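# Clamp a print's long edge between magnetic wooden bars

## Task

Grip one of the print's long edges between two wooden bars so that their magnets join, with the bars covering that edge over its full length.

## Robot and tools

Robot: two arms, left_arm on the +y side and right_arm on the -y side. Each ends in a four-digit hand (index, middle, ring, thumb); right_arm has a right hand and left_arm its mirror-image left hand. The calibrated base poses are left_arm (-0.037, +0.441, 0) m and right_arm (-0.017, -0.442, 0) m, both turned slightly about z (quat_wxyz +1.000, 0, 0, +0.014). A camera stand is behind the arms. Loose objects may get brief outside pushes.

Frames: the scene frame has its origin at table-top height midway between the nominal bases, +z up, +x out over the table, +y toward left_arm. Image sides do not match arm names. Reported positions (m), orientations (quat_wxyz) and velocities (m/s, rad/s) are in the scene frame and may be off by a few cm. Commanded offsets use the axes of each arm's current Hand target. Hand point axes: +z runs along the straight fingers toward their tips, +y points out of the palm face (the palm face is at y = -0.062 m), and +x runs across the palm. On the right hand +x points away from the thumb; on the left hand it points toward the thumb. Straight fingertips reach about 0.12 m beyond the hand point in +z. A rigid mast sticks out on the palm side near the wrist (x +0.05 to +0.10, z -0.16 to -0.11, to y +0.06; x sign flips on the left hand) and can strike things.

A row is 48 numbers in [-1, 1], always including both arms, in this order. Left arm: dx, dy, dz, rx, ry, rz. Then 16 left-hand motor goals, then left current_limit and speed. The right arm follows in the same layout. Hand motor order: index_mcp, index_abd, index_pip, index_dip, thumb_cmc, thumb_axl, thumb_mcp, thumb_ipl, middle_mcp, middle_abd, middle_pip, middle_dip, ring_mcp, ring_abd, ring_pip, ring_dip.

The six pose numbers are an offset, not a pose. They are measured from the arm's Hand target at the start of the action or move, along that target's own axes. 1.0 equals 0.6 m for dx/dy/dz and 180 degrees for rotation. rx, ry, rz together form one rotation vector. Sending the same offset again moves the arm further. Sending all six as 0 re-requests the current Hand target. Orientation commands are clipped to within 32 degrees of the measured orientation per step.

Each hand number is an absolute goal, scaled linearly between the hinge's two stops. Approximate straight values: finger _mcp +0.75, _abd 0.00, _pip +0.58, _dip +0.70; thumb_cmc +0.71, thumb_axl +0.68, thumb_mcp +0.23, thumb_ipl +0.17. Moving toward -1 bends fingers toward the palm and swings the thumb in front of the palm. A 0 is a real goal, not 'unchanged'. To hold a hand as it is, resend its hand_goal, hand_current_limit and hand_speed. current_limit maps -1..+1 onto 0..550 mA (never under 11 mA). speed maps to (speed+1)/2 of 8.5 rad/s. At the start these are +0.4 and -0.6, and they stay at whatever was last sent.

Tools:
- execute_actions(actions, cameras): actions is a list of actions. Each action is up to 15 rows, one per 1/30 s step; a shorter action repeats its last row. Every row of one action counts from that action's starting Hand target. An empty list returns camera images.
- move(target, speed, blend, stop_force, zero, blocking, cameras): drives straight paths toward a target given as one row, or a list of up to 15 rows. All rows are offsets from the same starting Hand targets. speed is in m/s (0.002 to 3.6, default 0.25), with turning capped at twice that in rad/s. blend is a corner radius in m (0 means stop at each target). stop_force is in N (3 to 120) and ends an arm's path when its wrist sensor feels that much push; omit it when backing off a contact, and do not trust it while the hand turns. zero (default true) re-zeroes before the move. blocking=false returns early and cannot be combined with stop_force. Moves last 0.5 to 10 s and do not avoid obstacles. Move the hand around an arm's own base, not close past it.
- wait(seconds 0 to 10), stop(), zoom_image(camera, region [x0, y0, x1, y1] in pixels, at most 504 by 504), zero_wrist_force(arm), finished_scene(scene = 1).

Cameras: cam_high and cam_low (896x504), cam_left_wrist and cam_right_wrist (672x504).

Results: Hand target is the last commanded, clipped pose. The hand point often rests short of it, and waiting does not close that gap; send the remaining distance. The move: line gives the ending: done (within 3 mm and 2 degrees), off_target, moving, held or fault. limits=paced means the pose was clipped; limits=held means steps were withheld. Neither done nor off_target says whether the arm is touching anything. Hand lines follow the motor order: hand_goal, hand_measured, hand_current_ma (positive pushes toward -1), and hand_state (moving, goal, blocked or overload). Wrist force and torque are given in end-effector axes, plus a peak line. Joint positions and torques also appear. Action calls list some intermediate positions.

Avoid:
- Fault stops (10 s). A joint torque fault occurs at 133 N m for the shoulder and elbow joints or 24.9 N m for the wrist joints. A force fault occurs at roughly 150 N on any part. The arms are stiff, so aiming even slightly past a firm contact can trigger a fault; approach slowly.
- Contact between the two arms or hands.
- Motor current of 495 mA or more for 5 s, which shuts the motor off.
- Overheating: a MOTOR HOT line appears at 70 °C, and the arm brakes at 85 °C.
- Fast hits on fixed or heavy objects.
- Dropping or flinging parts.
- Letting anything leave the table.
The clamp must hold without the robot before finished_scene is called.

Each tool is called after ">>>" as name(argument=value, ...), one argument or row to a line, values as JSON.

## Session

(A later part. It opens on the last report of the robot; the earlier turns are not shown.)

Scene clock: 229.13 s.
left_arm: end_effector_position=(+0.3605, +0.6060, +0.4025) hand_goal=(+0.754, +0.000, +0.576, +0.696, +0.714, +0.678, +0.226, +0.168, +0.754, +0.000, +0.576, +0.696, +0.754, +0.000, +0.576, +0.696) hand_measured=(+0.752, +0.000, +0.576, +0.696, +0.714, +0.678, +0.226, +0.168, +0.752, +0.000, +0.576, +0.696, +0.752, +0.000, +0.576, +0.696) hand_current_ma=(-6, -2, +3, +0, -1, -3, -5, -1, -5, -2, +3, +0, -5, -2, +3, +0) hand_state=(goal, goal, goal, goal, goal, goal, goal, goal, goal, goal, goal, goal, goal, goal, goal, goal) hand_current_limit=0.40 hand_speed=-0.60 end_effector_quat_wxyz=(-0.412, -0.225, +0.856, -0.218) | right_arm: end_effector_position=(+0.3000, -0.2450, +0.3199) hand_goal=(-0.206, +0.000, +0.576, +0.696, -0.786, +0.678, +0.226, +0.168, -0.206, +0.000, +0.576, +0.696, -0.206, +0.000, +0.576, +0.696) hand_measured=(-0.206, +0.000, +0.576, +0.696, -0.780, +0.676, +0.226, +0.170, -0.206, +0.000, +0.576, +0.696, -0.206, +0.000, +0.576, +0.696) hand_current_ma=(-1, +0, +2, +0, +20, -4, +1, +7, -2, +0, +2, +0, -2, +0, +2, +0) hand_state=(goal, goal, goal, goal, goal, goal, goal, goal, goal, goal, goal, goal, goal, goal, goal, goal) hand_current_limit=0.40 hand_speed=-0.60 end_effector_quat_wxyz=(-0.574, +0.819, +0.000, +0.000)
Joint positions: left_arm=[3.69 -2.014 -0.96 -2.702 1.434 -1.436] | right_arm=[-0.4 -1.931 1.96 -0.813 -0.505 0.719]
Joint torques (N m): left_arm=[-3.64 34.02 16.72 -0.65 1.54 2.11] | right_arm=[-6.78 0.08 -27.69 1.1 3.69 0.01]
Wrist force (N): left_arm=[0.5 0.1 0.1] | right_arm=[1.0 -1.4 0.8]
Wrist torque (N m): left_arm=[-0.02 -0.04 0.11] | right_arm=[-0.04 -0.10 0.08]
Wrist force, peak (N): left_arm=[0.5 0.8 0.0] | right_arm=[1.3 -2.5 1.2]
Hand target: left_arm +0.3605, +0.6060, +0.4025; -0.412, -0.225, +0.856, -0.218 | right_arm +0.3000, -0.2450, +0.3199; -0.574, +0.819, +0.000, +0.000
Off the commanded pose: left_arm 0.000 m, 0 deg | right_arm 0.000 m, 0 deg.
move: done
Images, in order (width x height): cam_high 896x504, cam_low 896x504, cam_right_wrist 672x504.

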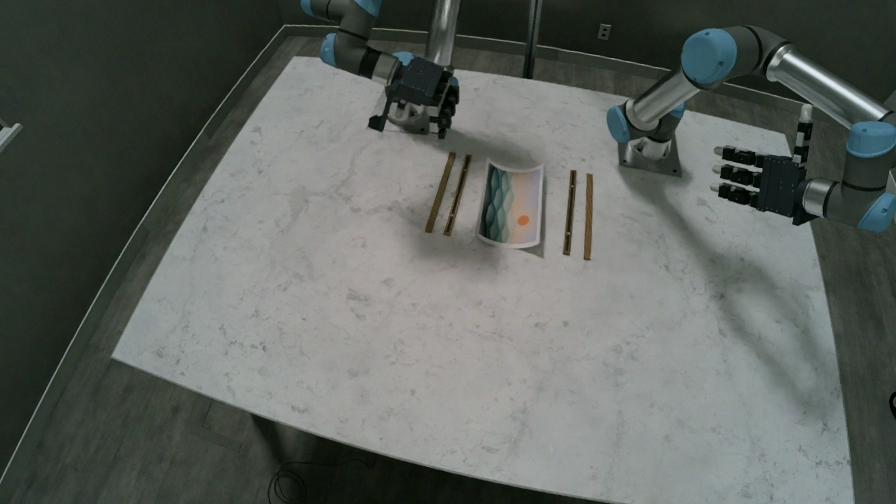

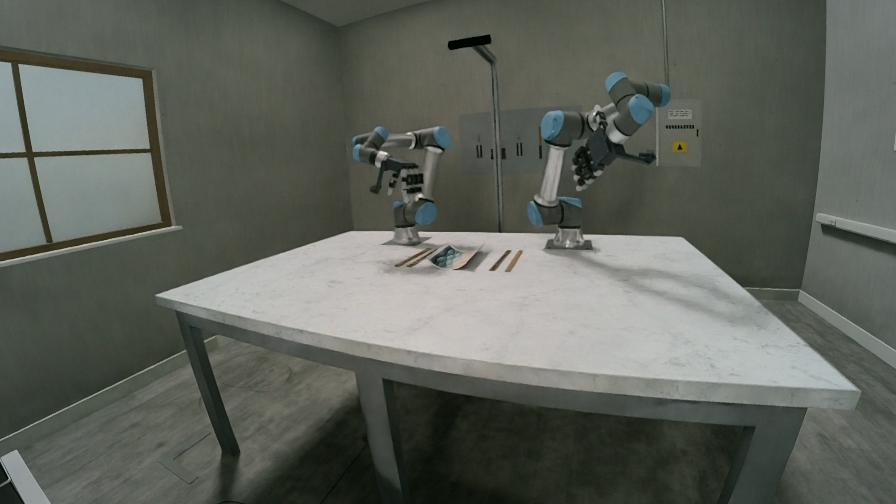

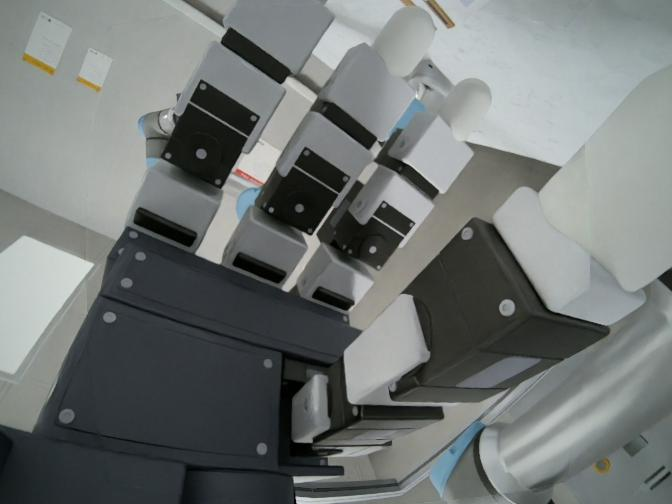

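>>> move(
  target=[0,0,0,0,0,0,0.754,0,0.576,0.696,0.714,0.678,0.226,0.168,0.754,0,0.576,0.696,0.754,0,0.576,0.696,0.4,-0.6,-0.0717,0.3472,0.1573,0,0,0,-0.2055,0,0.576,0.696,-0.786,0.678,0.226,0.168,-0.2055,0,0.576,0.696,-0.2055,0,0.576,0.696,0.4,-0.6],
  speed=0.2,
  cameras=["cam_high","cam_low","cam_right_wrist"],
)

>>> zoom_image(
  camera="cam_high",
  region=[400, 130, 540, 260],
)

>>> zoom_image(
  camera="cam_low",
  region=[370, 210, 490, 290],
)

Scene clock: 239.83 s.
left_arm: end_effector_position=(+0.3605, +0.6060, +0.4025) hand_goal=(+0.754, +0.000, +0.576, +0.696, +0.714, +0.678, +0.226, +0.168, +0.754, +0.000, +0.576, +0.696, +0.754, +0.000, +0.576, +0.696) hand_measured=(+0.752, +0.000, +0.576, +0.696, +0.714, +0.678, +0.226, +0.168, +0.752, +0.000, +0.576, +0.696, +0.752, +0.000, +0.576, +0.696) hand_current_ma=(-6, -2, +3, +0, -1, -3, -5, -1, -5, -2, +3, +0, -5, -2, +3, +0) hand_state=(goal, goal, goal, goal, goal, goal, goal, goal, goal, goal, goal, goal, goal, goal, goal, goal) hand_current_limit=0.40 hand_speed=-0.60 end_effector_quat_wxyz=(-0.412, -0.225, +0.856, -0.218) | right_arm: end_effector_position=(+0.2569, -0.2276, +0.0920) hand_goal=(-0.206, +0.000, +0.576, +0.696, -0.786, +0.678, +0.226, +0.168, -0.206, +0.000, +0.576, +0.696, -0.206, +0.000, +0.576, +0.696) hand_measured=(-0.206, +0.000, +0.576, +0.696, -0.780, +0.676, +0.226, +0.170, -0.206, +0.000, +0.576, +0.696, -0.206, +0.000, +0.576, +0.696) hand_current_ma=(-1, +0, +2, +0, +19, -4, +1, +7, -2, +0, +2, +0, -2, +0, +2, +0) hand_state=(goal, goal, goal, goal, goal, goal, goal, goal, goal, goal, goal, goal, goal, goal, goal, goal) hand_current_limit=0.40 hand_speed=-0.60 end_effector_quat_wxyz=(-0.574, +0.819, +0.000, +0.000)
Joint positions: left_arm=[3.69 -2.014 -0.96 -2.702 1.434 -1.436] | right_arm=[-0.398 -1.816 2.52 -1.492 -0.504 0.721]
Joint torques (N m): left_arm=[-3.92 31.55 15.98 -0.65 1.43 2.08] | right_arm=[-4.44 -4.86 -9.71 -2.09 1.59 -1.47]
Wrist force (N): left_arm=[0.1 0.4 0.3] | right_arm=[1.1 -0.4 0.7]
Wrist torque (N m): left_arm=[0.01 0.01 0.07] | right_arm=[0.11 -0.13 0.13]
Wrist force, peak (N): left_arm=[0.6 0.3 0.8] | right_arm=[1.6 -3.2 -0.1]
Hand target: left_arm +0.3605, +0.6060, +0.4025; -0.412, -0.225, +0.856, -0.218 | right_arm +0.2569, -0.2276, +0.0919; -0.574, +0.819, +0.000, +0.000
Off the commanded pose: left_arm 0.000 m, 0 deg | right_arm 0.000 m, 0 deg.
move: done
Images, in order (width x height): cam_high 896x504, cam_low 896x504, cam_right_wrist 672x504.

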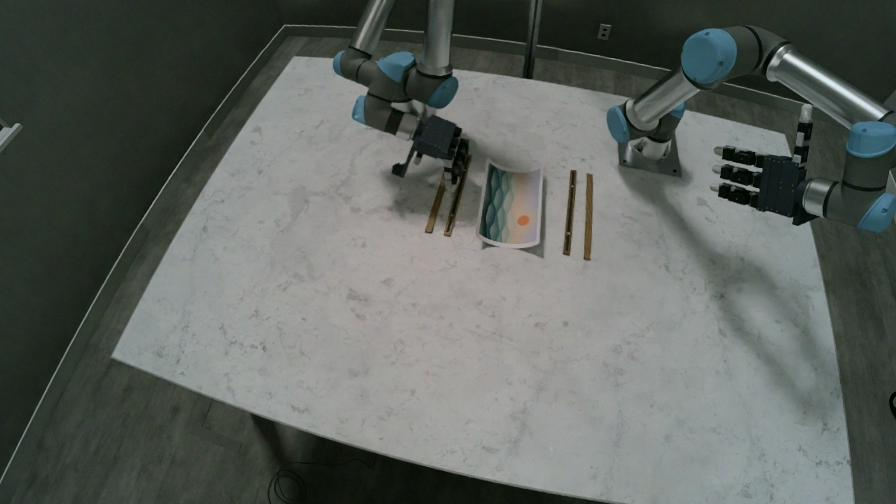

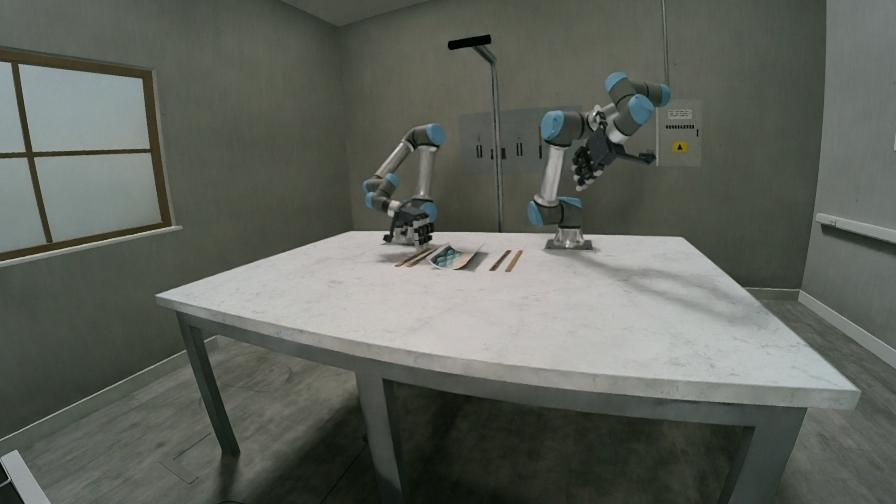

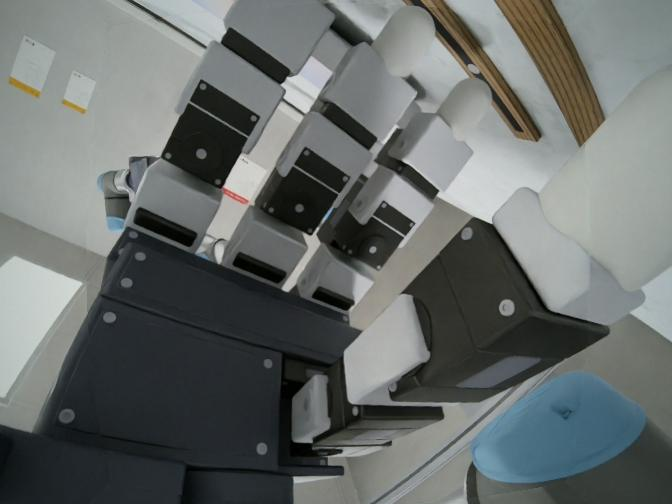

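Scaled by 3.600 from the camera's 896x504 image, which has a finer 1280x720 frame.

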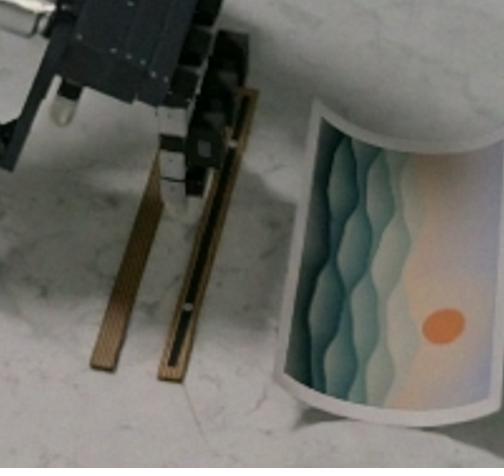

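Scaled by 4.200 from the camera's 896x504 image, which has a finer 1280x720 frame.

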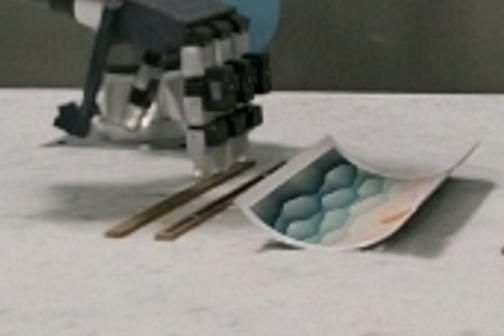

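>>> move(
  target=[0,0,0,0,0,0,0.754,0,0.576,0.696,0.714,0.678,0.226,0.168,0.754,0,0.576,0.696,0.754,0,0.576,0.696,0.4,-0.6,0,0.0439,0.016,0,0,0,-0.2055,0,0.576,0.696,-0.786,0.678,0.226,0.168,-0.2055,0,0.576,0.696,-0.2055,0,0.576,0.696,0.4,-0.6],
  speed=0.03,
  stop_force=4,
  cameras=["cam_high","cam_low","cam_right_wrist"],
)

>>> zoom_image(
  camera="cam_high",
  region=[400, 130, 540, 260],
)

>>> zoom_image(
  camera="cam_low",
  region=[370, 210, 490, 290],
)

Scene clock: 257.87 s.
left_arm: end_effector_position=(+0.3605, +0.6060, +0.4025) hand_goal=(+0.754, +0.000, +0.576, +0.696, +0.714, +0.678, +0.226, +0.168, +0.754, +0.000, +0.576, +0.696, +0.754, +0.000, +0.576, +0.696) hand_measured=(+0.752, +0.000, +0.576, +0.696, +0.714, +0.678, +0.226, +0.168, +0.752, +0.000, +0.576, +0.696, +0.752, +0.000, +0.576, +0.696) hand_current_ma=(-6, -2, +3, +0, -1, -3, -5, -1, -5, -2, +3, +0, -5, -2, +3, +0) hand_state=(goal, goal, goal, goal, goal, goal, goal, goal, goal, goal, goal, goal, goal, goal, goal, goal) hand_current_limit=0.40 hand_speed=-0.60 end_effector_quat_wxyz=(-0.412, -0.225, +0.856, -0.218) | right_arm: end_effector_position=(+0.2568, -0.2276, +0.0690) hand_goal=(-0.206, +0.000, +0.576, +0.696, -0.786, +0.678, +0.226, +0.168, -0.206, +0.000, +0.576, +0.696, -0.206, +0.000, +0.576, +0.696) hand_measured=(-0.206, +0.000, +0.576, +0.696, -0.780, +0.676, +0.226, +0.170, -0.206, +0.000, +0.576, +0.696, -0.208, +0.000, +0.576, +0.696) hand_current_ma=(-3, +0, +2, +0, +19, -4, +1, +7, -3, +0, +2, +0, -3, +0, +2, +0) hand_state=(goal, goal, goal, goal, goal, goal, goal, goal, goal, goal, goal, goal, goal, goal, goal, goal) hand_current_limit=0.40 hand_speed=-0.60 end_effector_quat_wxyz=(-0.574, +0.819, +0.000, +0.000)
Joint positions: left_arm=[3.69 -2.014 -0.96 -2.702 1.434 -1.436] | right_arm=[-0.398 -1.75 2.556 -1.592 -0.504 0.721]
Joint torques (N m): left_arm=[-2.18 30.32 14.45 -0.75 1.37 2.08] | right_arm=[-0.75 -0.56 -21.23 -3.48 3.2 -1.26]
Wrist force (N): left_arm=[0.5 0.4 0.5] | right_arm=[2.7 -5.7 0.4]
Wrist torque (N m): left_arm=[-0.01 -0.04 0.11] | right_arm=[-0.20 -0.33 0.17]
Wrist force, peak (N): left_arm=[1.0 0.2 0.4] | right_arm=[0.6 -52.9 -16.4]
Hand target: left_arm +0.3605, +0.6060, +0.4025; -0.412, -0.225, +0.856, -0.218 | right_arm +0.2568, -0.2276, +0.0690; -0.574, +0.819, +0.000, +0.000 (not the last commanded pose)
Off the commanded pose: left_arm 0.000 m, 0 deg | right_arm 0.005 m, 0 deg.
move: contact (right_arm)
Images, in order (width x height): cam_high 896x504, cam_low 896x504, cam_right_wrist 672x504.

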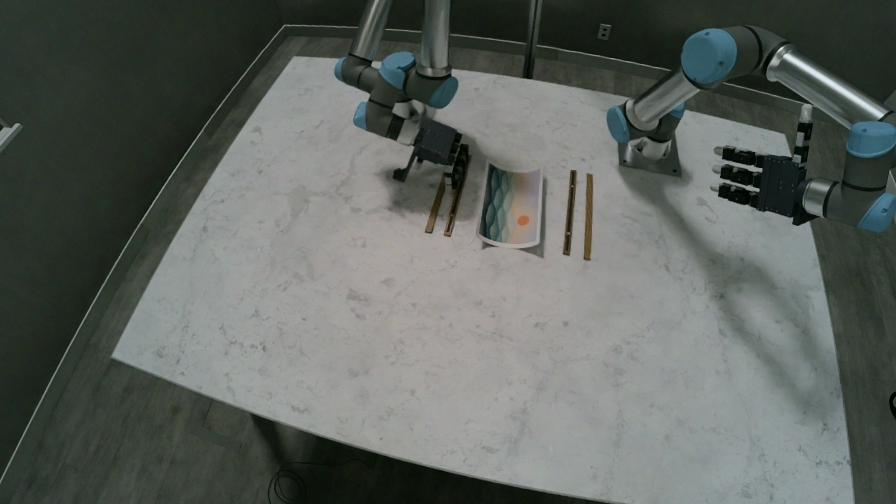

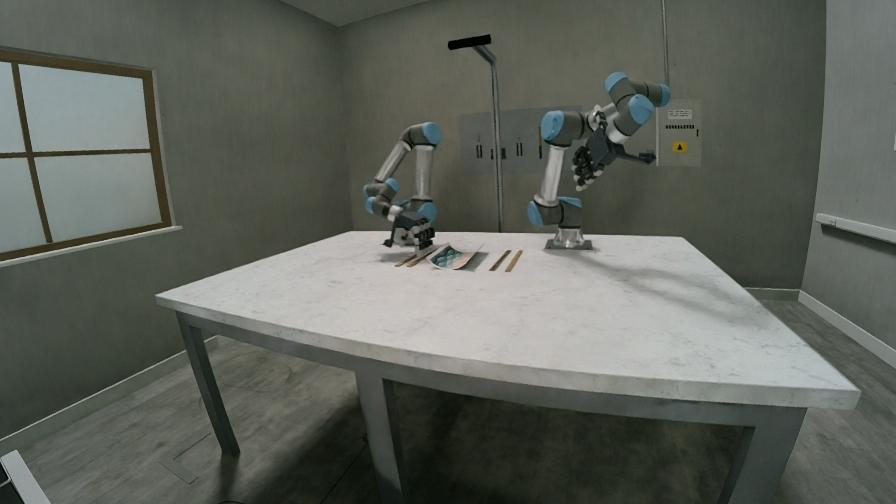

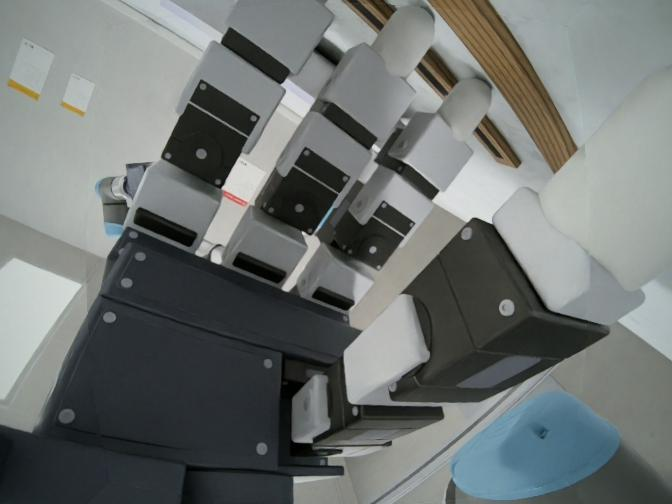

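Scaled by 3.600 from the camera's 896x504 image, which has a finer 1280x720 frame.

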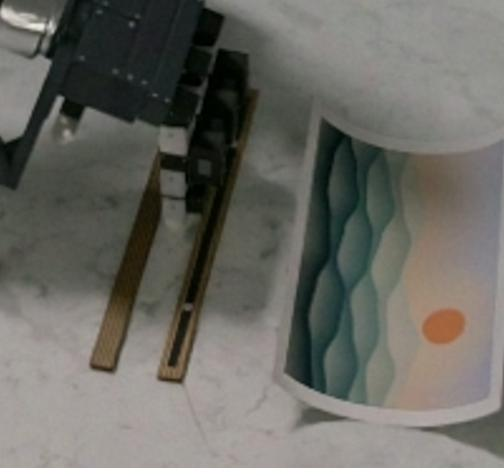

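Scaled by 4.200 from the camera's 896x504 image, which has a finer 1280x720 frame.

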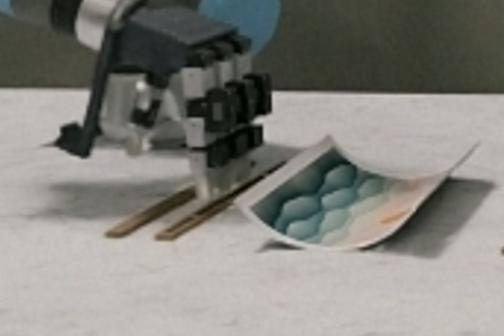

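>>> move(
  target=[
    [0,0,0,0,0,0,0.754,0,0.576,0.696,0.714,0.678,0.226,0.168,0.754,0,0.576,0.696,0.754,0,0.576,0.696,0.4,-0.6,0,-0.0078,-0.0028,0,0,0,-0.2055,0,0.576,0.696,-0.786,0.678,0.226,0.168,-0.2055,0,0.576,0.696,-0.2055,0,0.576,0.696,0.4,-0.6],
    [0,0,0,0,0,0,0.754,0,0.576,0.696,0.714,0.678,0.226,0.168,0.754,0,0.576,0.696,0.754,0,0.576,0.696,0.4,-0.6,0.0667,-0.0078,-0.0028,0,-0.024,-0.0087,-0.2055,0,0.576,0.696,-0.786,0.678,0.226,0.168,-0.2055,0,0.576,0.696,-0.2055,0,0.576,0.696,0.4,-0.6],
  ],
  speed=0.08,
  cameras=["cam_high","cam_low","cam_right_wrist"],
)

>>> zoom_image(
  camera="cam_high",
  region=[400, 130, 540, 260],
)

>>> zoom_image(
  camera="cam_right_wrist",
  region=[330, 0, 630, 225],
)

Scene clock: 324.43 s.
left_arm: end_effector_position=(+0.3605, +0.6060, +0.4025) hand_goal=(+0.754, +0.000, +0.576, +0.696, +0.714, +0.678, +0.226, +0.168, +0.754, +0.000, +0.576, +0.696, +0.754, +0.000, +0.576, +0.696) hand_measured=(+0.752, +0.000, +0.576, +0.696, +0.714, +0.678, +0.226, +0.168, +0.752, +0.000, +0.576, +0.696, +0.752, +0.000, +0.576, +0.696) hand_current_ma=(-6, -2, +3, +0, -1, -3, -5, -1, -5, -2, +3, +0, -5, -2, +3, +0) hand_state=(goal, goal, goal, goal, goal, goal, goal, goal, goal, goal, goal, goal, goal, goal, goal, goal) hand_current_limit=0.40 hand_speed=-0.60 end_effector_quat_wxyz=(-0.412, -0.225, +0.856, -0.218) | right_arm: end_effector_position=(+0.2967, -0.2276, +0.0739) hand_goal=(-0.206, +0.000, +0.576, +0.696, -0.786, +0.678, +0.226, +0.168, -0.206, +0.000, +0.576, +0.696, -0.206, +0.000, +0.576, +0.696) hand_measured=(-0.206, +0.000, +0.576, +0.696, -0.780, +0.676, +0.226, +0.170, -0.206, +0.000, +0.576, +0.696, -0.208, +0.000, +0.576, +0.696) hand_current_ma=(-2, +0, +2, +0, +18, -4, +1, +7, -2, +0, +2, +0, -3, +0, +2, +0) hand_state=(goal, goal, goal, goal, goal, goal, goal, goal, goal, goal, goal, goal, goal, goal, goal, goal) hand_current_limit=0.40 hand_speed=-0.60 end_effector_quat_wxyz=(-0.573, +0.818, +0.033, -0.023)
Joint positions: left_arm=[3.69 -2.014 -0.96 -2.702 1.434 -1.436] | right_arm=[-0.329 -1.604 2.412 -1.58 -0.512 0.705]
Joint torques (N m): left_arm=[0.55 29.67 14.19 -0.82 0.98 2.06] | right_arm=[-3.77 -11.4 -17.02 -2.91 3.52 1.63]
Wrist force (N): left_arm=[0.3 0.3 0.2] | right_arm=[2.3 -2.5 0.8]
Wrist torque (N m): left_arm=[0.01 -0.02 0.10] | right_arm=[-0.19 -0.26 0.23]
Wrist force, peak (N): left_arm=[0.6 0.0 0.8] | right_arm=[2.7 -6.0 0.3]
Hand target: left_arm +0.3605, +0.6060, +0.4025; -0.412, -0.225, +0.856, -0.218 | right_arm +0.2969, -0.2276, +0.0739; -0.573, +0.818, +0.033, -0.023
Off the commanded pose: left_arm 0.000 m, 0 deg | right_arm 0.000 m, 0 deg.
move: done
Images, in order (width x height): cam_high 896x504, cam_low 896x504, cam_right_wrist 672x504.

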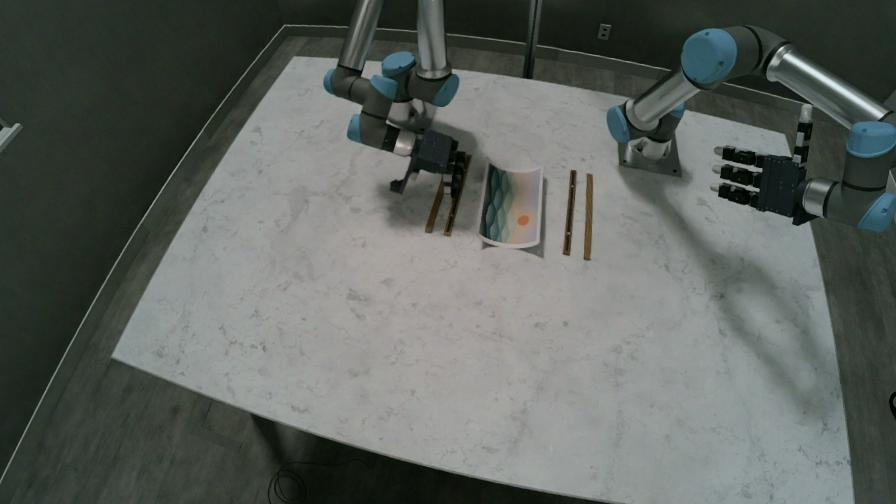

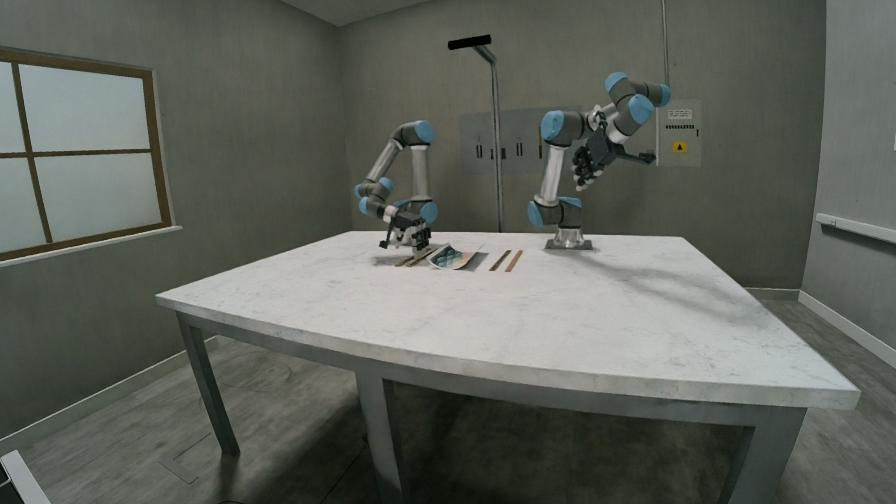

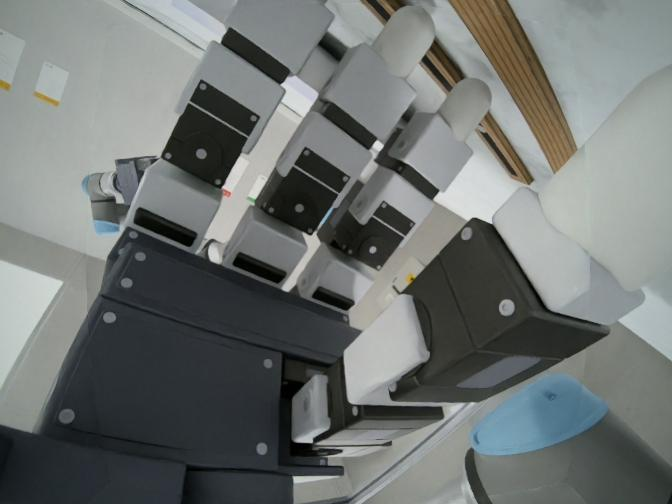

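Scaled by 3.600 from the camera's 896x504 image, which has a finer 1280x720 frame.

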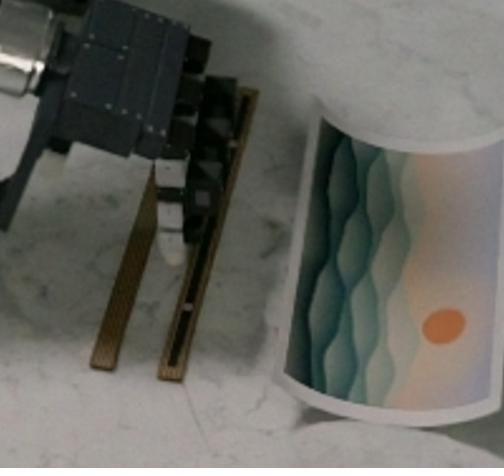

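Scaled by 1.680 from the camera's 672x504 image, which has a finer 960x720 frame.

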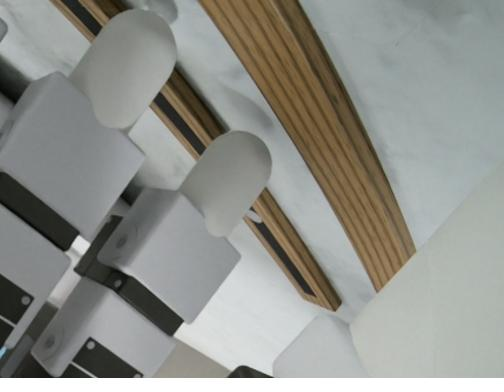

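>>> move(
  target=[
    [0,0,0,0,0,0,0.754,0,0.576,0.696,0.714,0.678,0.226,0.168,0.754,0,0.576,0.696,0.754,0,0.576,0.696,0.4,-0.6,0,-0.0564,-0.0205,0,0,0,-0.2055,0,0.576,0.696,-0.786,0.678,0.226,0.168,-0.2055,0,0.576,0.696,-0.2055,0,0.576,0.696,0.4,-0.6],
    [0,0,0,0,0,0,0.754,0,0.576,0.696,0.714,0.678,0.226,0.168,0.754,0,0.576,0.696,0.754,0,0.576,0.696,0.4,-0.6,0,-0.0253,-0.1059,0,0,0,0.137,0,0.576,0.696,-0.786,0.678,0.226,0.168,0.137,0,0.576,0.696,0.137,0,0.576,0.696,0.4,-0.6],
  ],
  speed=0.1,
  cameras=["cam_high","cam_right_wrist"],
)

>>> zoom_image(
  camera="cam_high",
  region=[400, 130, 540, 260],
)

Scene clock: 354.23 s.
left_arm: end_effector_position=(+0.3605, +0.6060, +0.4025) hand_goal=(+0.754, +0.000, +0.576, +0.696, +0.714, +0.678, +0.226, +0.168, +0.754, +0.000, +0.576, +0.696, +0.754, +0.000, +0.576, +0.696) hand_measured=(+0.752, +0.000, +0.576, +0.696, +0.714, +0.678, +0.226, +0.168, +0.752, +0.000, +0.576, +0.696, +0.752, +0.000, +0.576, +0.696) hand_current_ma=(-6, -2, +3, +0, -1, -3, -5, -1, -5, -2, +3, +0, -5, -2, +3, +0) hand_state=(goal, goal, goal, goal, goal, goal, goal, goal, goal, goal, goal, goal, goal, goal, goal, goal) hand_current_limit=0.40 hand_speed=-0.60 end_effector_quat_wxyz=(-0.412, -0.225, +0.856, -0.218) | right_arm: end_effector_position=(+0.3013, -0.2819, +0.1099) hand_goal=(+0.138, +0.000, +0.576, +0.696, -0.786, +0.678, +0.226, +0.168, +0.138, +0.000, +0.576, +0.696, +0.138, +0.000, +0.576, +0.696) hand_measured=(+0.126, +0.000, +0.576, +0.696, -0.780, +0.676, +0.226, +0.170, +0.126, +0.000, +0.576, +0.696, +0.126, +0.000, +0.576, +0.696) hand_current_ma=(-41, +0, +2, +0, +18, -4, +1, +7, -44, +0, +2, +0, -47, +0, +2, +0) hand_state=(goal, goal, goal, goal, goal, goal, goal, goal, goal, goal, goal, goal, goal, goal, goal, goal) hand_current_limit=0.40 hand_speed=-0.60 end_effector_quat_wxyz=(-0.573, +0.818, +0.033, -0.023)
Joint positions: left_arm=[3.69 -2.014 -0.96 -2.702 1.434 -1.436] | right_arm=[-0.478 -1.666 2.312 -1.269 -0.627 0.527]
Joint torques (N m): left_arm=[2.11 29.79 13.74 -0.66 0.79 1.96] | right_arm=[-4.69 -20.54 -8.45 0.39 1.06 -0.83]
Wrist force (N): left_arm=[0.5 0.1 0.3] | right_arm=[1.9 -2.6 0.4]
Wrist torque (N m): left_arm=[-0.03 -0.05 0.12] | right_arm=[-0.20 -0.20 0.10]
Wrist force, peak (N): left_arm=[0.8 0.4 0.3] | right_arm=[2.6 -3.3 1.6]
Hand target: left_arm +0.3605, +0.6060, +0.4025; -0.412, -0.225, +0.856, -0.218 | right_arm +0.3013, -0.2819, +0.1099; -0.573, +0.818, +0.033, -0.023
Off the commanded pose: left_arm 0.000 m, 0 deg | right_arm 0.000 m, 0 deg.
move: done
Images, in order (width x height): cam_high 896x504, cam_right_wrist 672x504.

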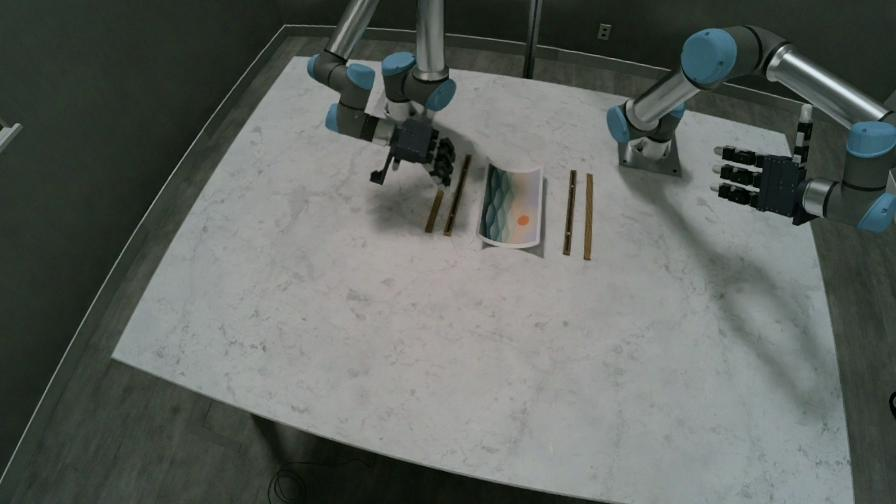

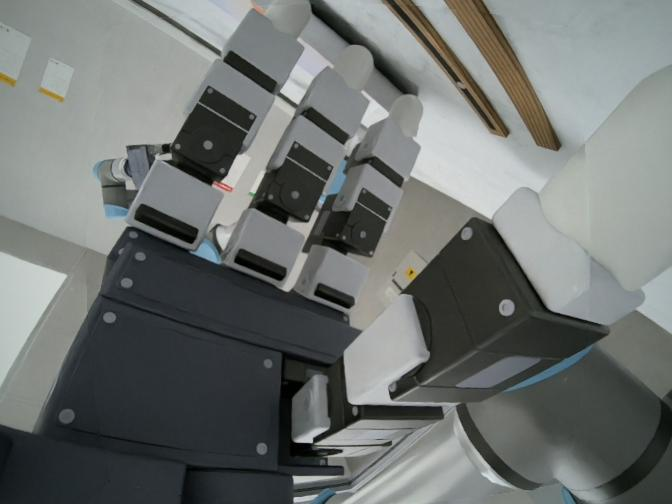

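Scaled by 3.600 from the camera's 896x504 image, which has a finer 1280x720 frame.

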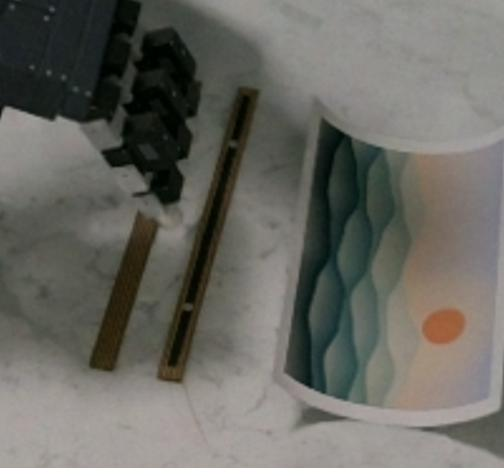

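>>> move(
  target=[0,0,0,0,0,0,0.754,0,0.576,0.696,0.714,0.678,0.226,0.168,0.754,0,0.576,0.696,0.754,0,0.576,0.696,0.4,-0.6,0,0.0705,0.0257,0,0,0,0.137,0,0.576,0.696,-0.786,0.678,0.226,0.168,0.137,0,0.576,0.696,0.137,0,0.576,0.696,0.4,-0.6],
  speed=0.08,
)

>>> move(
  target=[0,0,0,0,0,0,0.754,0,0.576,0.696,0.714,0.678,0.226,0.168,0.754,0,0.576,0.696,0.754,0,0.576,0.696,0.4,-0.6,0,0.0251,0.0091,0,0,0,0.137,0,0.576,0.696,-0.786,0.678,0.226,0.168,0.137,0,0.576,0.696,0.137,0,0.576,0.696,0.4,-0.6],
  speed=0.008,
  stop_force=3,
  cameras=["cam_high","cam_right_wrist"],
)

>>> zoom_image(
  camera="cam_high",
  region=[400, 130, 540, 260],
)

Scene clock: 363.20 s.
left_arm: end_effector_position=(+0.3605, +0.6060, +0.4025) hand_goal=(+0.754, +0.000, +0.576, +0.696, +0.714, +0.678, +0.226, +0.168, +0.754, +0.000, +0.576, +0.696, +0.754, +0.000, +0.576, +0.696) hand_measured=(+0.752, +0.000, +0.576, +0.696, +0.714, +0.678, +0.226, +0.168, +0.752, +0.000, +0.576, +0.696, +0.752, +0.000, +0.576, +0.696) hand_current_ma=(-6, -2, +3, +0, -1, -3, -5, -1, -5, -2, +3, +0, -5, -2, +3, +0) hand_state=(goal, goal, goal, goal, goal, goal, goal, goal, goal, goal, goal, goal, goal, goal, goal, goal) hand_current_limit=0.40 hand_speed=-0.60 end_effector_quat_wxyz=(-0.412, -0.225, +0.856, -0.218) | right_arm: end_effector_position=(+0.3012, -0.2819, +0.0649) hand_goal=(+0.138, +0.000, +0.576, +0.696, -0.786, +0.678, +0.226, +0.168, +0.138, +0.000, +0.576, +0.696, +0.138, +0.000, +0.576, +0.696) hand_measured=(+0.126, +0.000, +0.576, +0.696, -0.780, +0.676, +0.226, +0.170, +0.126, +0.000, +0.576, +0.696, +0.126, +0.000, +0.576, +0.696) hand_current_ma=(-41, +0, +2, +0, +18, -4, +1, +7, -44, +0, +2, +0, -47, +0, +2, +0) hand_state=(goal, goal, goal, goal, goal, goal, goal, goal, goal, goal, goal, goal, goal, goal, goal, goal) hand_current_limit=0.40 hand_speed=-0.60 end_effector_quat_wxyz=(-0.573, +0.818, +0.033, -0.023)
Joint positions: left_arm=[3.69 -2.014 -0.96 -2.702 1.434 -1.436] | right_arm=[-0.478 -1.568 2.375 -1.429 -0.627 0.527]
Joint torques (N m): left_arm=[2.61 30.28 14.53 -0.67 0.71 2.06] | right_arm=[6.74 -15.85 -21.45 0.23 3.42 0.88]
Wrist force (N): left_arm=[0.2 0.6 0.4] | right_arm=[2.0 -2.5 0.5]
Wrist torque (N m): left_arm=[0.02 -0.01 0.09] | right_arm=[-0.19 -0.22 0.13]
Wrist force, peak (N): left_arm=[0.9 0.2 0.3] | right_arm=[2.1 -3.9 0.3]
Hand target: left_arm +0.3605, +0.6060, +0.4025; -0.412, -0.225, +0.856, -0.218 | right_arm +0.3012, -0.2819, +0.0649; -0.573, +0.818, +0.033, -0.023
Off the commanded pose: left_arm 0.000 m, 0 deg | right_arm 0.000 m, 0 deg.
move: done

Scene clock: 365.00 s.
left_arm: end_effector_position=(+0.3605, +0.6060, +0.4025) hand_goal=(+0.754, +0.000, +0.576, +0.696, +0.714, +0.678, +0.226, +0.168, +0.754, +0.000, +0.576, +0.696, +0.754, +0.000, +0.576, +0.696) hand_measured=(+0.752, +0.000, +0.576, +0.696, +0.714, +0.678, +0.226, +0.168, +0.752, +0.000, +0.576, +0.696, +0.752, +0.000, +0.576, +0.696) hand_current_ma=(-6, -2, +3, +0, -1, -3, -5, -1, -5, -2, +3, +0, -5, -2, +3, +0) hand_state=(goal, goal, goal, goal, goal, goal, goal, goal, goal, goal, goal, goal, goal, goal, goal, goal) hand_current_limit=0.40 hand_speed=-0.60 end_effector_quat_wxyz=(-0.412, -0.225, +0.856, -0.218) | right_arm: end_effector_position=(+0.3012, -0.2819, +0.0582) hand_goal=(+0.138, +0.000, +0.576, +0.696, -0.786, +0.678, +0.226, +0.168, +0.138, +0.000, +0.576, +0.696, +0.138, +0.000, +0.576, +0.696) hand_measured=(+0.128, +0.000, +0.576, +0.696, -0.780, +0.676, +0.226, +0.170, +0.126, +0.000, +0.576, +0.696, +0.126, +0.000, +0.576, +0.696) hand_current_ma=(-39, +0, +0, +0, +18, -4, +1, +7, -41, +0, +0, +0, -44, +0, +1, +0) hand_state=(goal, goal, goal, goal, goal, goal, goal, goal, goal, goal, goal, goal, goal, goal, goal, goal) hand_current_limit=0.40 hand_speed=-0.60 end_effector_quat_wxyz=(-0.573, +0.818, +0.033, -0.023)
Joint positions: left_arm=[3.69 -2.014 -0.96 -2.702 1.434 -1.436] | right_arm=[-0.478 -1.551 2.383 -1.454 -0.627 0.527]
Joint torques (N m): left_arm=[2.05 28.93 14.18 -0.81 0.72 2.07] | right_arm=[2.05 -22.78 -20.76 1.61 1.79 -0.63]
Wrist force (N): left_arm=[0.4 0.1 0.1] | right_arm=[1.8 -5.7 -2.2]
Wrist torque (N m): left_arm=[-0.03 -0.03 0.11] | right_arm=[-0.10 -0.15 0.06]
Wrist force, peak (N): left_arm=[0.4 0.6 0.0] | right_arm=[1.7 -13.0 -8.1]
Hand target: left_arm +0.3605, +0.6060, +0.4025; -0.412, -0.225, +0.856, -0.218 | right_arm +0.3012, -0.2819, +0.0582; -0.573, +0.818, +0.033, -0.023 (not the last commanded pose)
Off the commanded pose: left_arm 0.000 m, 0 deg | right_arm 0.009 m, 0 deg.
move: contact (right_arm)
Images, in order (width x height): cam_high 896x504, cam_right_wrist 672x504.

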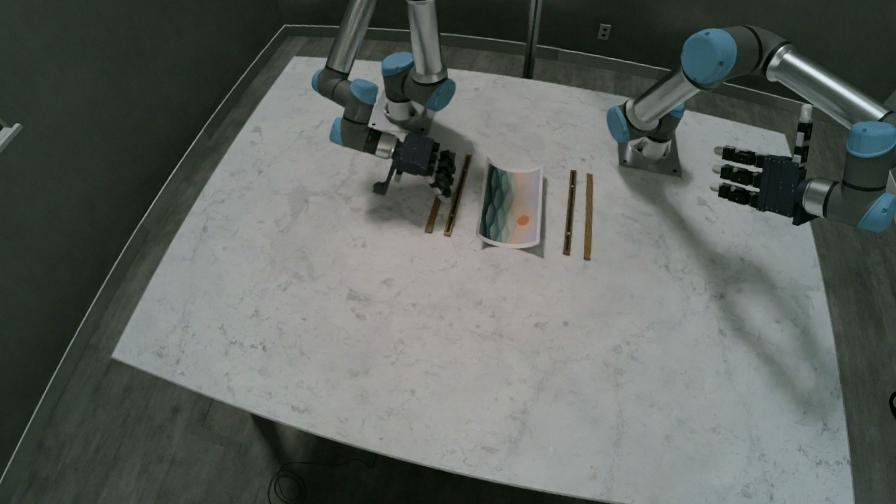

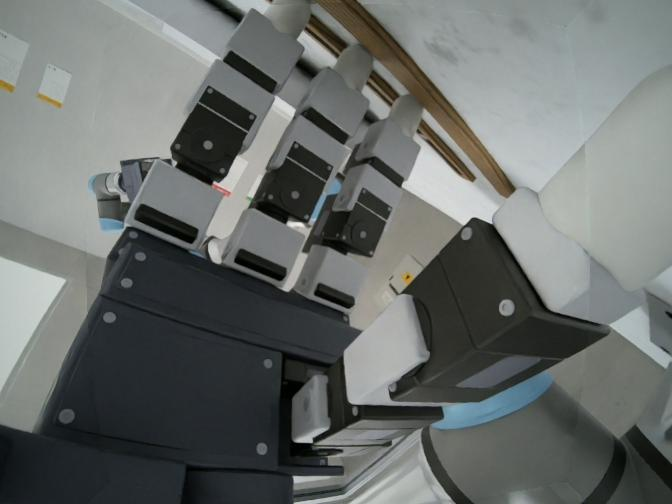

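Scaled by 3.600 from the camera's 896x504 image, which has a finer 1280x720 frame.

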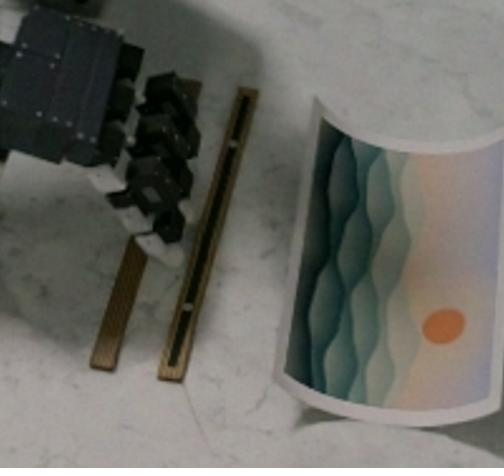

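>>> move(
  target=[
    [0,0,0,0,0,0,0.754,0,0.576,0.696,0.714,0.678,0.226,0.168,0.754,0,0.576,0.696,0.754,0,0.576,0.696,0.4,-0.6,0,-0.0028,-0.001,0,0,0,0.137,0,0.576,0.696,-0.786,0.678,0.226,0.168,0.137,0,0.576,0.696,0.137,0,0.576,0.696,0.4,-0.6],
    [0,0,0,0,0,0,0.754,0,0.576,0.696,0.714,0.678,0.226,0.168,0.754,0,0.576,0.696,0.754,0,0.576,0.696,0.4,-0.6,0.0047,-0.0227,0.0536,0,0,0,0.137,0,0.576,0.696,-0.786,0.678,0.226,0.168,0.137,0,0.576,0.696,0.137,0,0.576,0.696,0.4,-0.6],
  ],
  speed=0.04,
  cameras=["cam_high","cam_low","cam_right_wrist"],
)

>>> zoom_image(
  camera="cam_high",
  region=[400, 130, 540, 260],
)

>>> zoom_image(
  camera="cam_low",
  region=[380, 220, 500, 285],
)

Scene clock: 378.07 s.
left_arm: end_effector_position=(+0.3605, +0.6060, +0.4025) hand_goal=(+0.754, +0.000, +0.576, +0.696, +0.714, +0.678, +0.226, +0.168, +0.754, +0.000, +0.576, +0.696, +0.754, +0.000, +0.576, +0.696) hand_measured=(+0.752, +0.000, +0.576, +0.696, +0.714, +0.678, +0.226, +0.168, +0.752, +0.000, +0.576, +0.696, +0.752, +0.000, +0.576, +0.696) hand_current_ma=(-6, -2, +3, +0, -1, -3, -5, -1, -5, -2, +3, +0, -5, -2, +3, +0) hand_state=(goal, goal, goal, goal, goal, goal, goal, goal, goal, goal, goal, goal, goal, goal, goal, goal) hand_current_limit=0.40 hand_speed=-0.60 end_effector_quat_wxyz=(-0.412, -0.225, +0.856, -0.218) | right_arm: end_effector_position=(+0.3012, -0.2469, +0.0600) hand_goal=(+0.138, +0.000, +0.576, +0.696, -0.786, +0.678, +0.226, +0.168, +0.138, +0.000, +0.576, +0.696, +0.138, +0.000, +0.576, +0.696) hand_measured=(+0.128, +0.000, +0.576, +0.696, -0.780, +0.676, +0.226, +0.170, +0.126, +0.000, +0.576, +0.696, +0.126, +0.000, +0.576, +0.696) hand_current_ma=(-39, +0, +0, +0, +18, -4, +1, +7, -41, +0, +0, +0, -44, +0, +0, +0) hand_state=(goal, goal, goal, goal, goal, goal, goal, goal, goal, goal, goal, goal, goal, goal, goal, goal) hand_current_limit=0.40 hand_speed=-0.60 end_effector_quat_wxyz=(-0.573, +0.818, +0.033, -0.023)
Joint positions: left_arm=[3.69 -2.014 -0.96 -2.702 1.434 -1.436] | right_arm=[-0.381 -1.559 2.406 -1.559 -0.55 0.636]
Joint torques (N m): left_arm=[2.54 29.32 14.26 -0.8 0.51 2] | right_arm=[-6.56 -7.95 -19.38 1.32 -1.53 -1.06]
Wrist force (N): left_arm=[0.4 0.0 0.2] | right_arm=[2.3 -2.8 0.6]
Wrist torque (N m): left_arm=[-0.04 -0.03 0.11] | right_arm=[-0.25 -0.27 0.18]
Wrist force, peak (N): left_arm=[0.9 0.1 0.3] | right_arm=[2.2 -6.2 -1.6]
Hand target: left_arm +0.3605, +0.6060, +0.4025; -0.412, -0.225, +0.856, -0.218 | right_arm +0.3012, -0.2469, +0.0600; -0.573, +0.818, +0.033, -0.023
Off the commanded pose: left_arm 0.000 m, 0 deg | right_arm 0.000 m, 0 deg.
move: done
Images, in order (width x height): cam_high 896x504, cam_low 896x504, cam_right_wrist 672x504.

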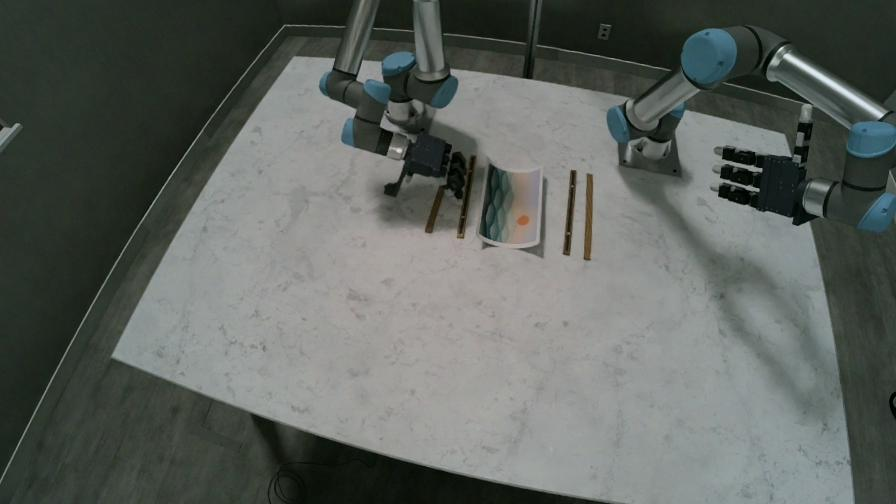

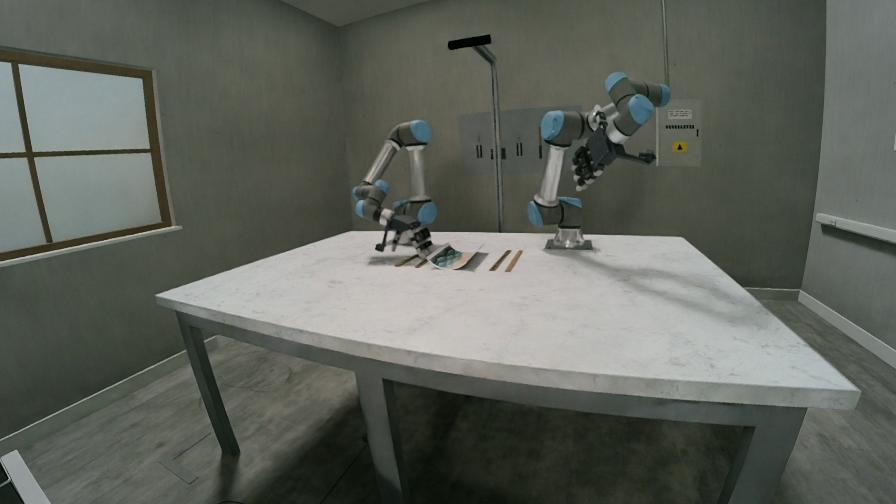

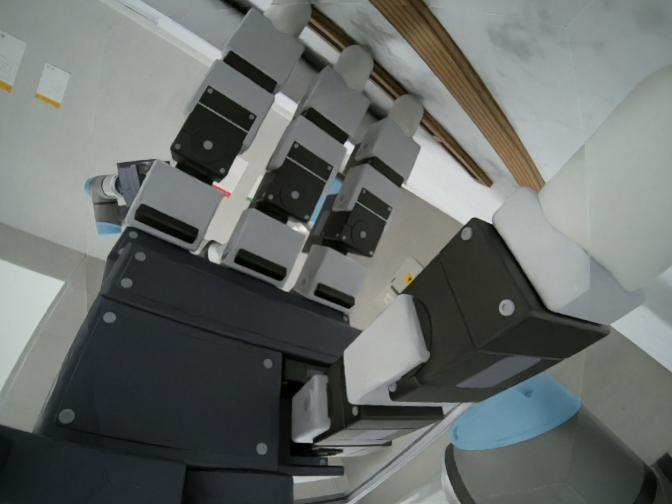

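Scaled by 3.600 from the camera's 896x504 image, which has a finer 1280x720 frame.

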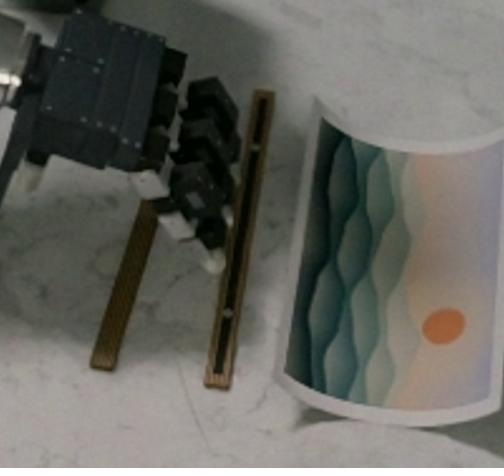

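Scaled by 4.200 from the camera's 896x504 image, which has a finer 1280x720 frame.

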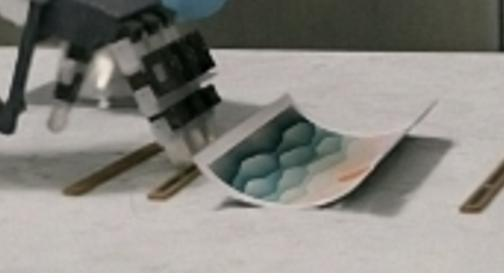

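>>> zoom_image(
  camera="cam_high",
  region=[455, 140, 555, 260],
)

>>> zoom_image(
  camera="cam_high",
  region=[450, 210, 500, 255],
)

>>> zoom_image(
  camera="cam_high",
  region=[460, 140, 510, 185],
)

Scaled by 4.200 from the camera's 896x504 image, which has a finer 1280x720 frame.

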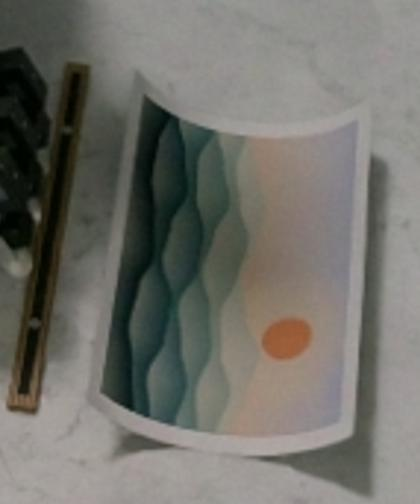

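Scaled by 10.080 from the camera's 896x504 image, which has a finer 1280x720 frame.

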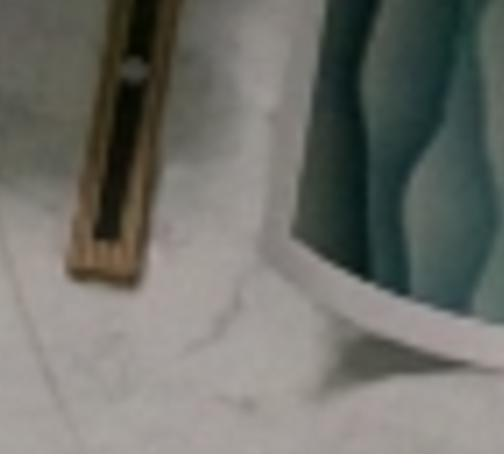

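Scaled by 10.080 from the camera's 896x504 image, which has a finer 1280x720 frame.

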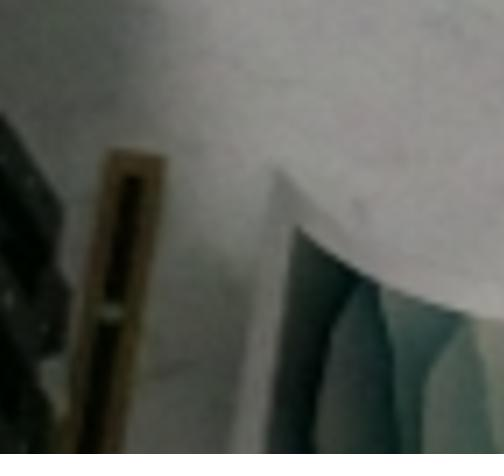

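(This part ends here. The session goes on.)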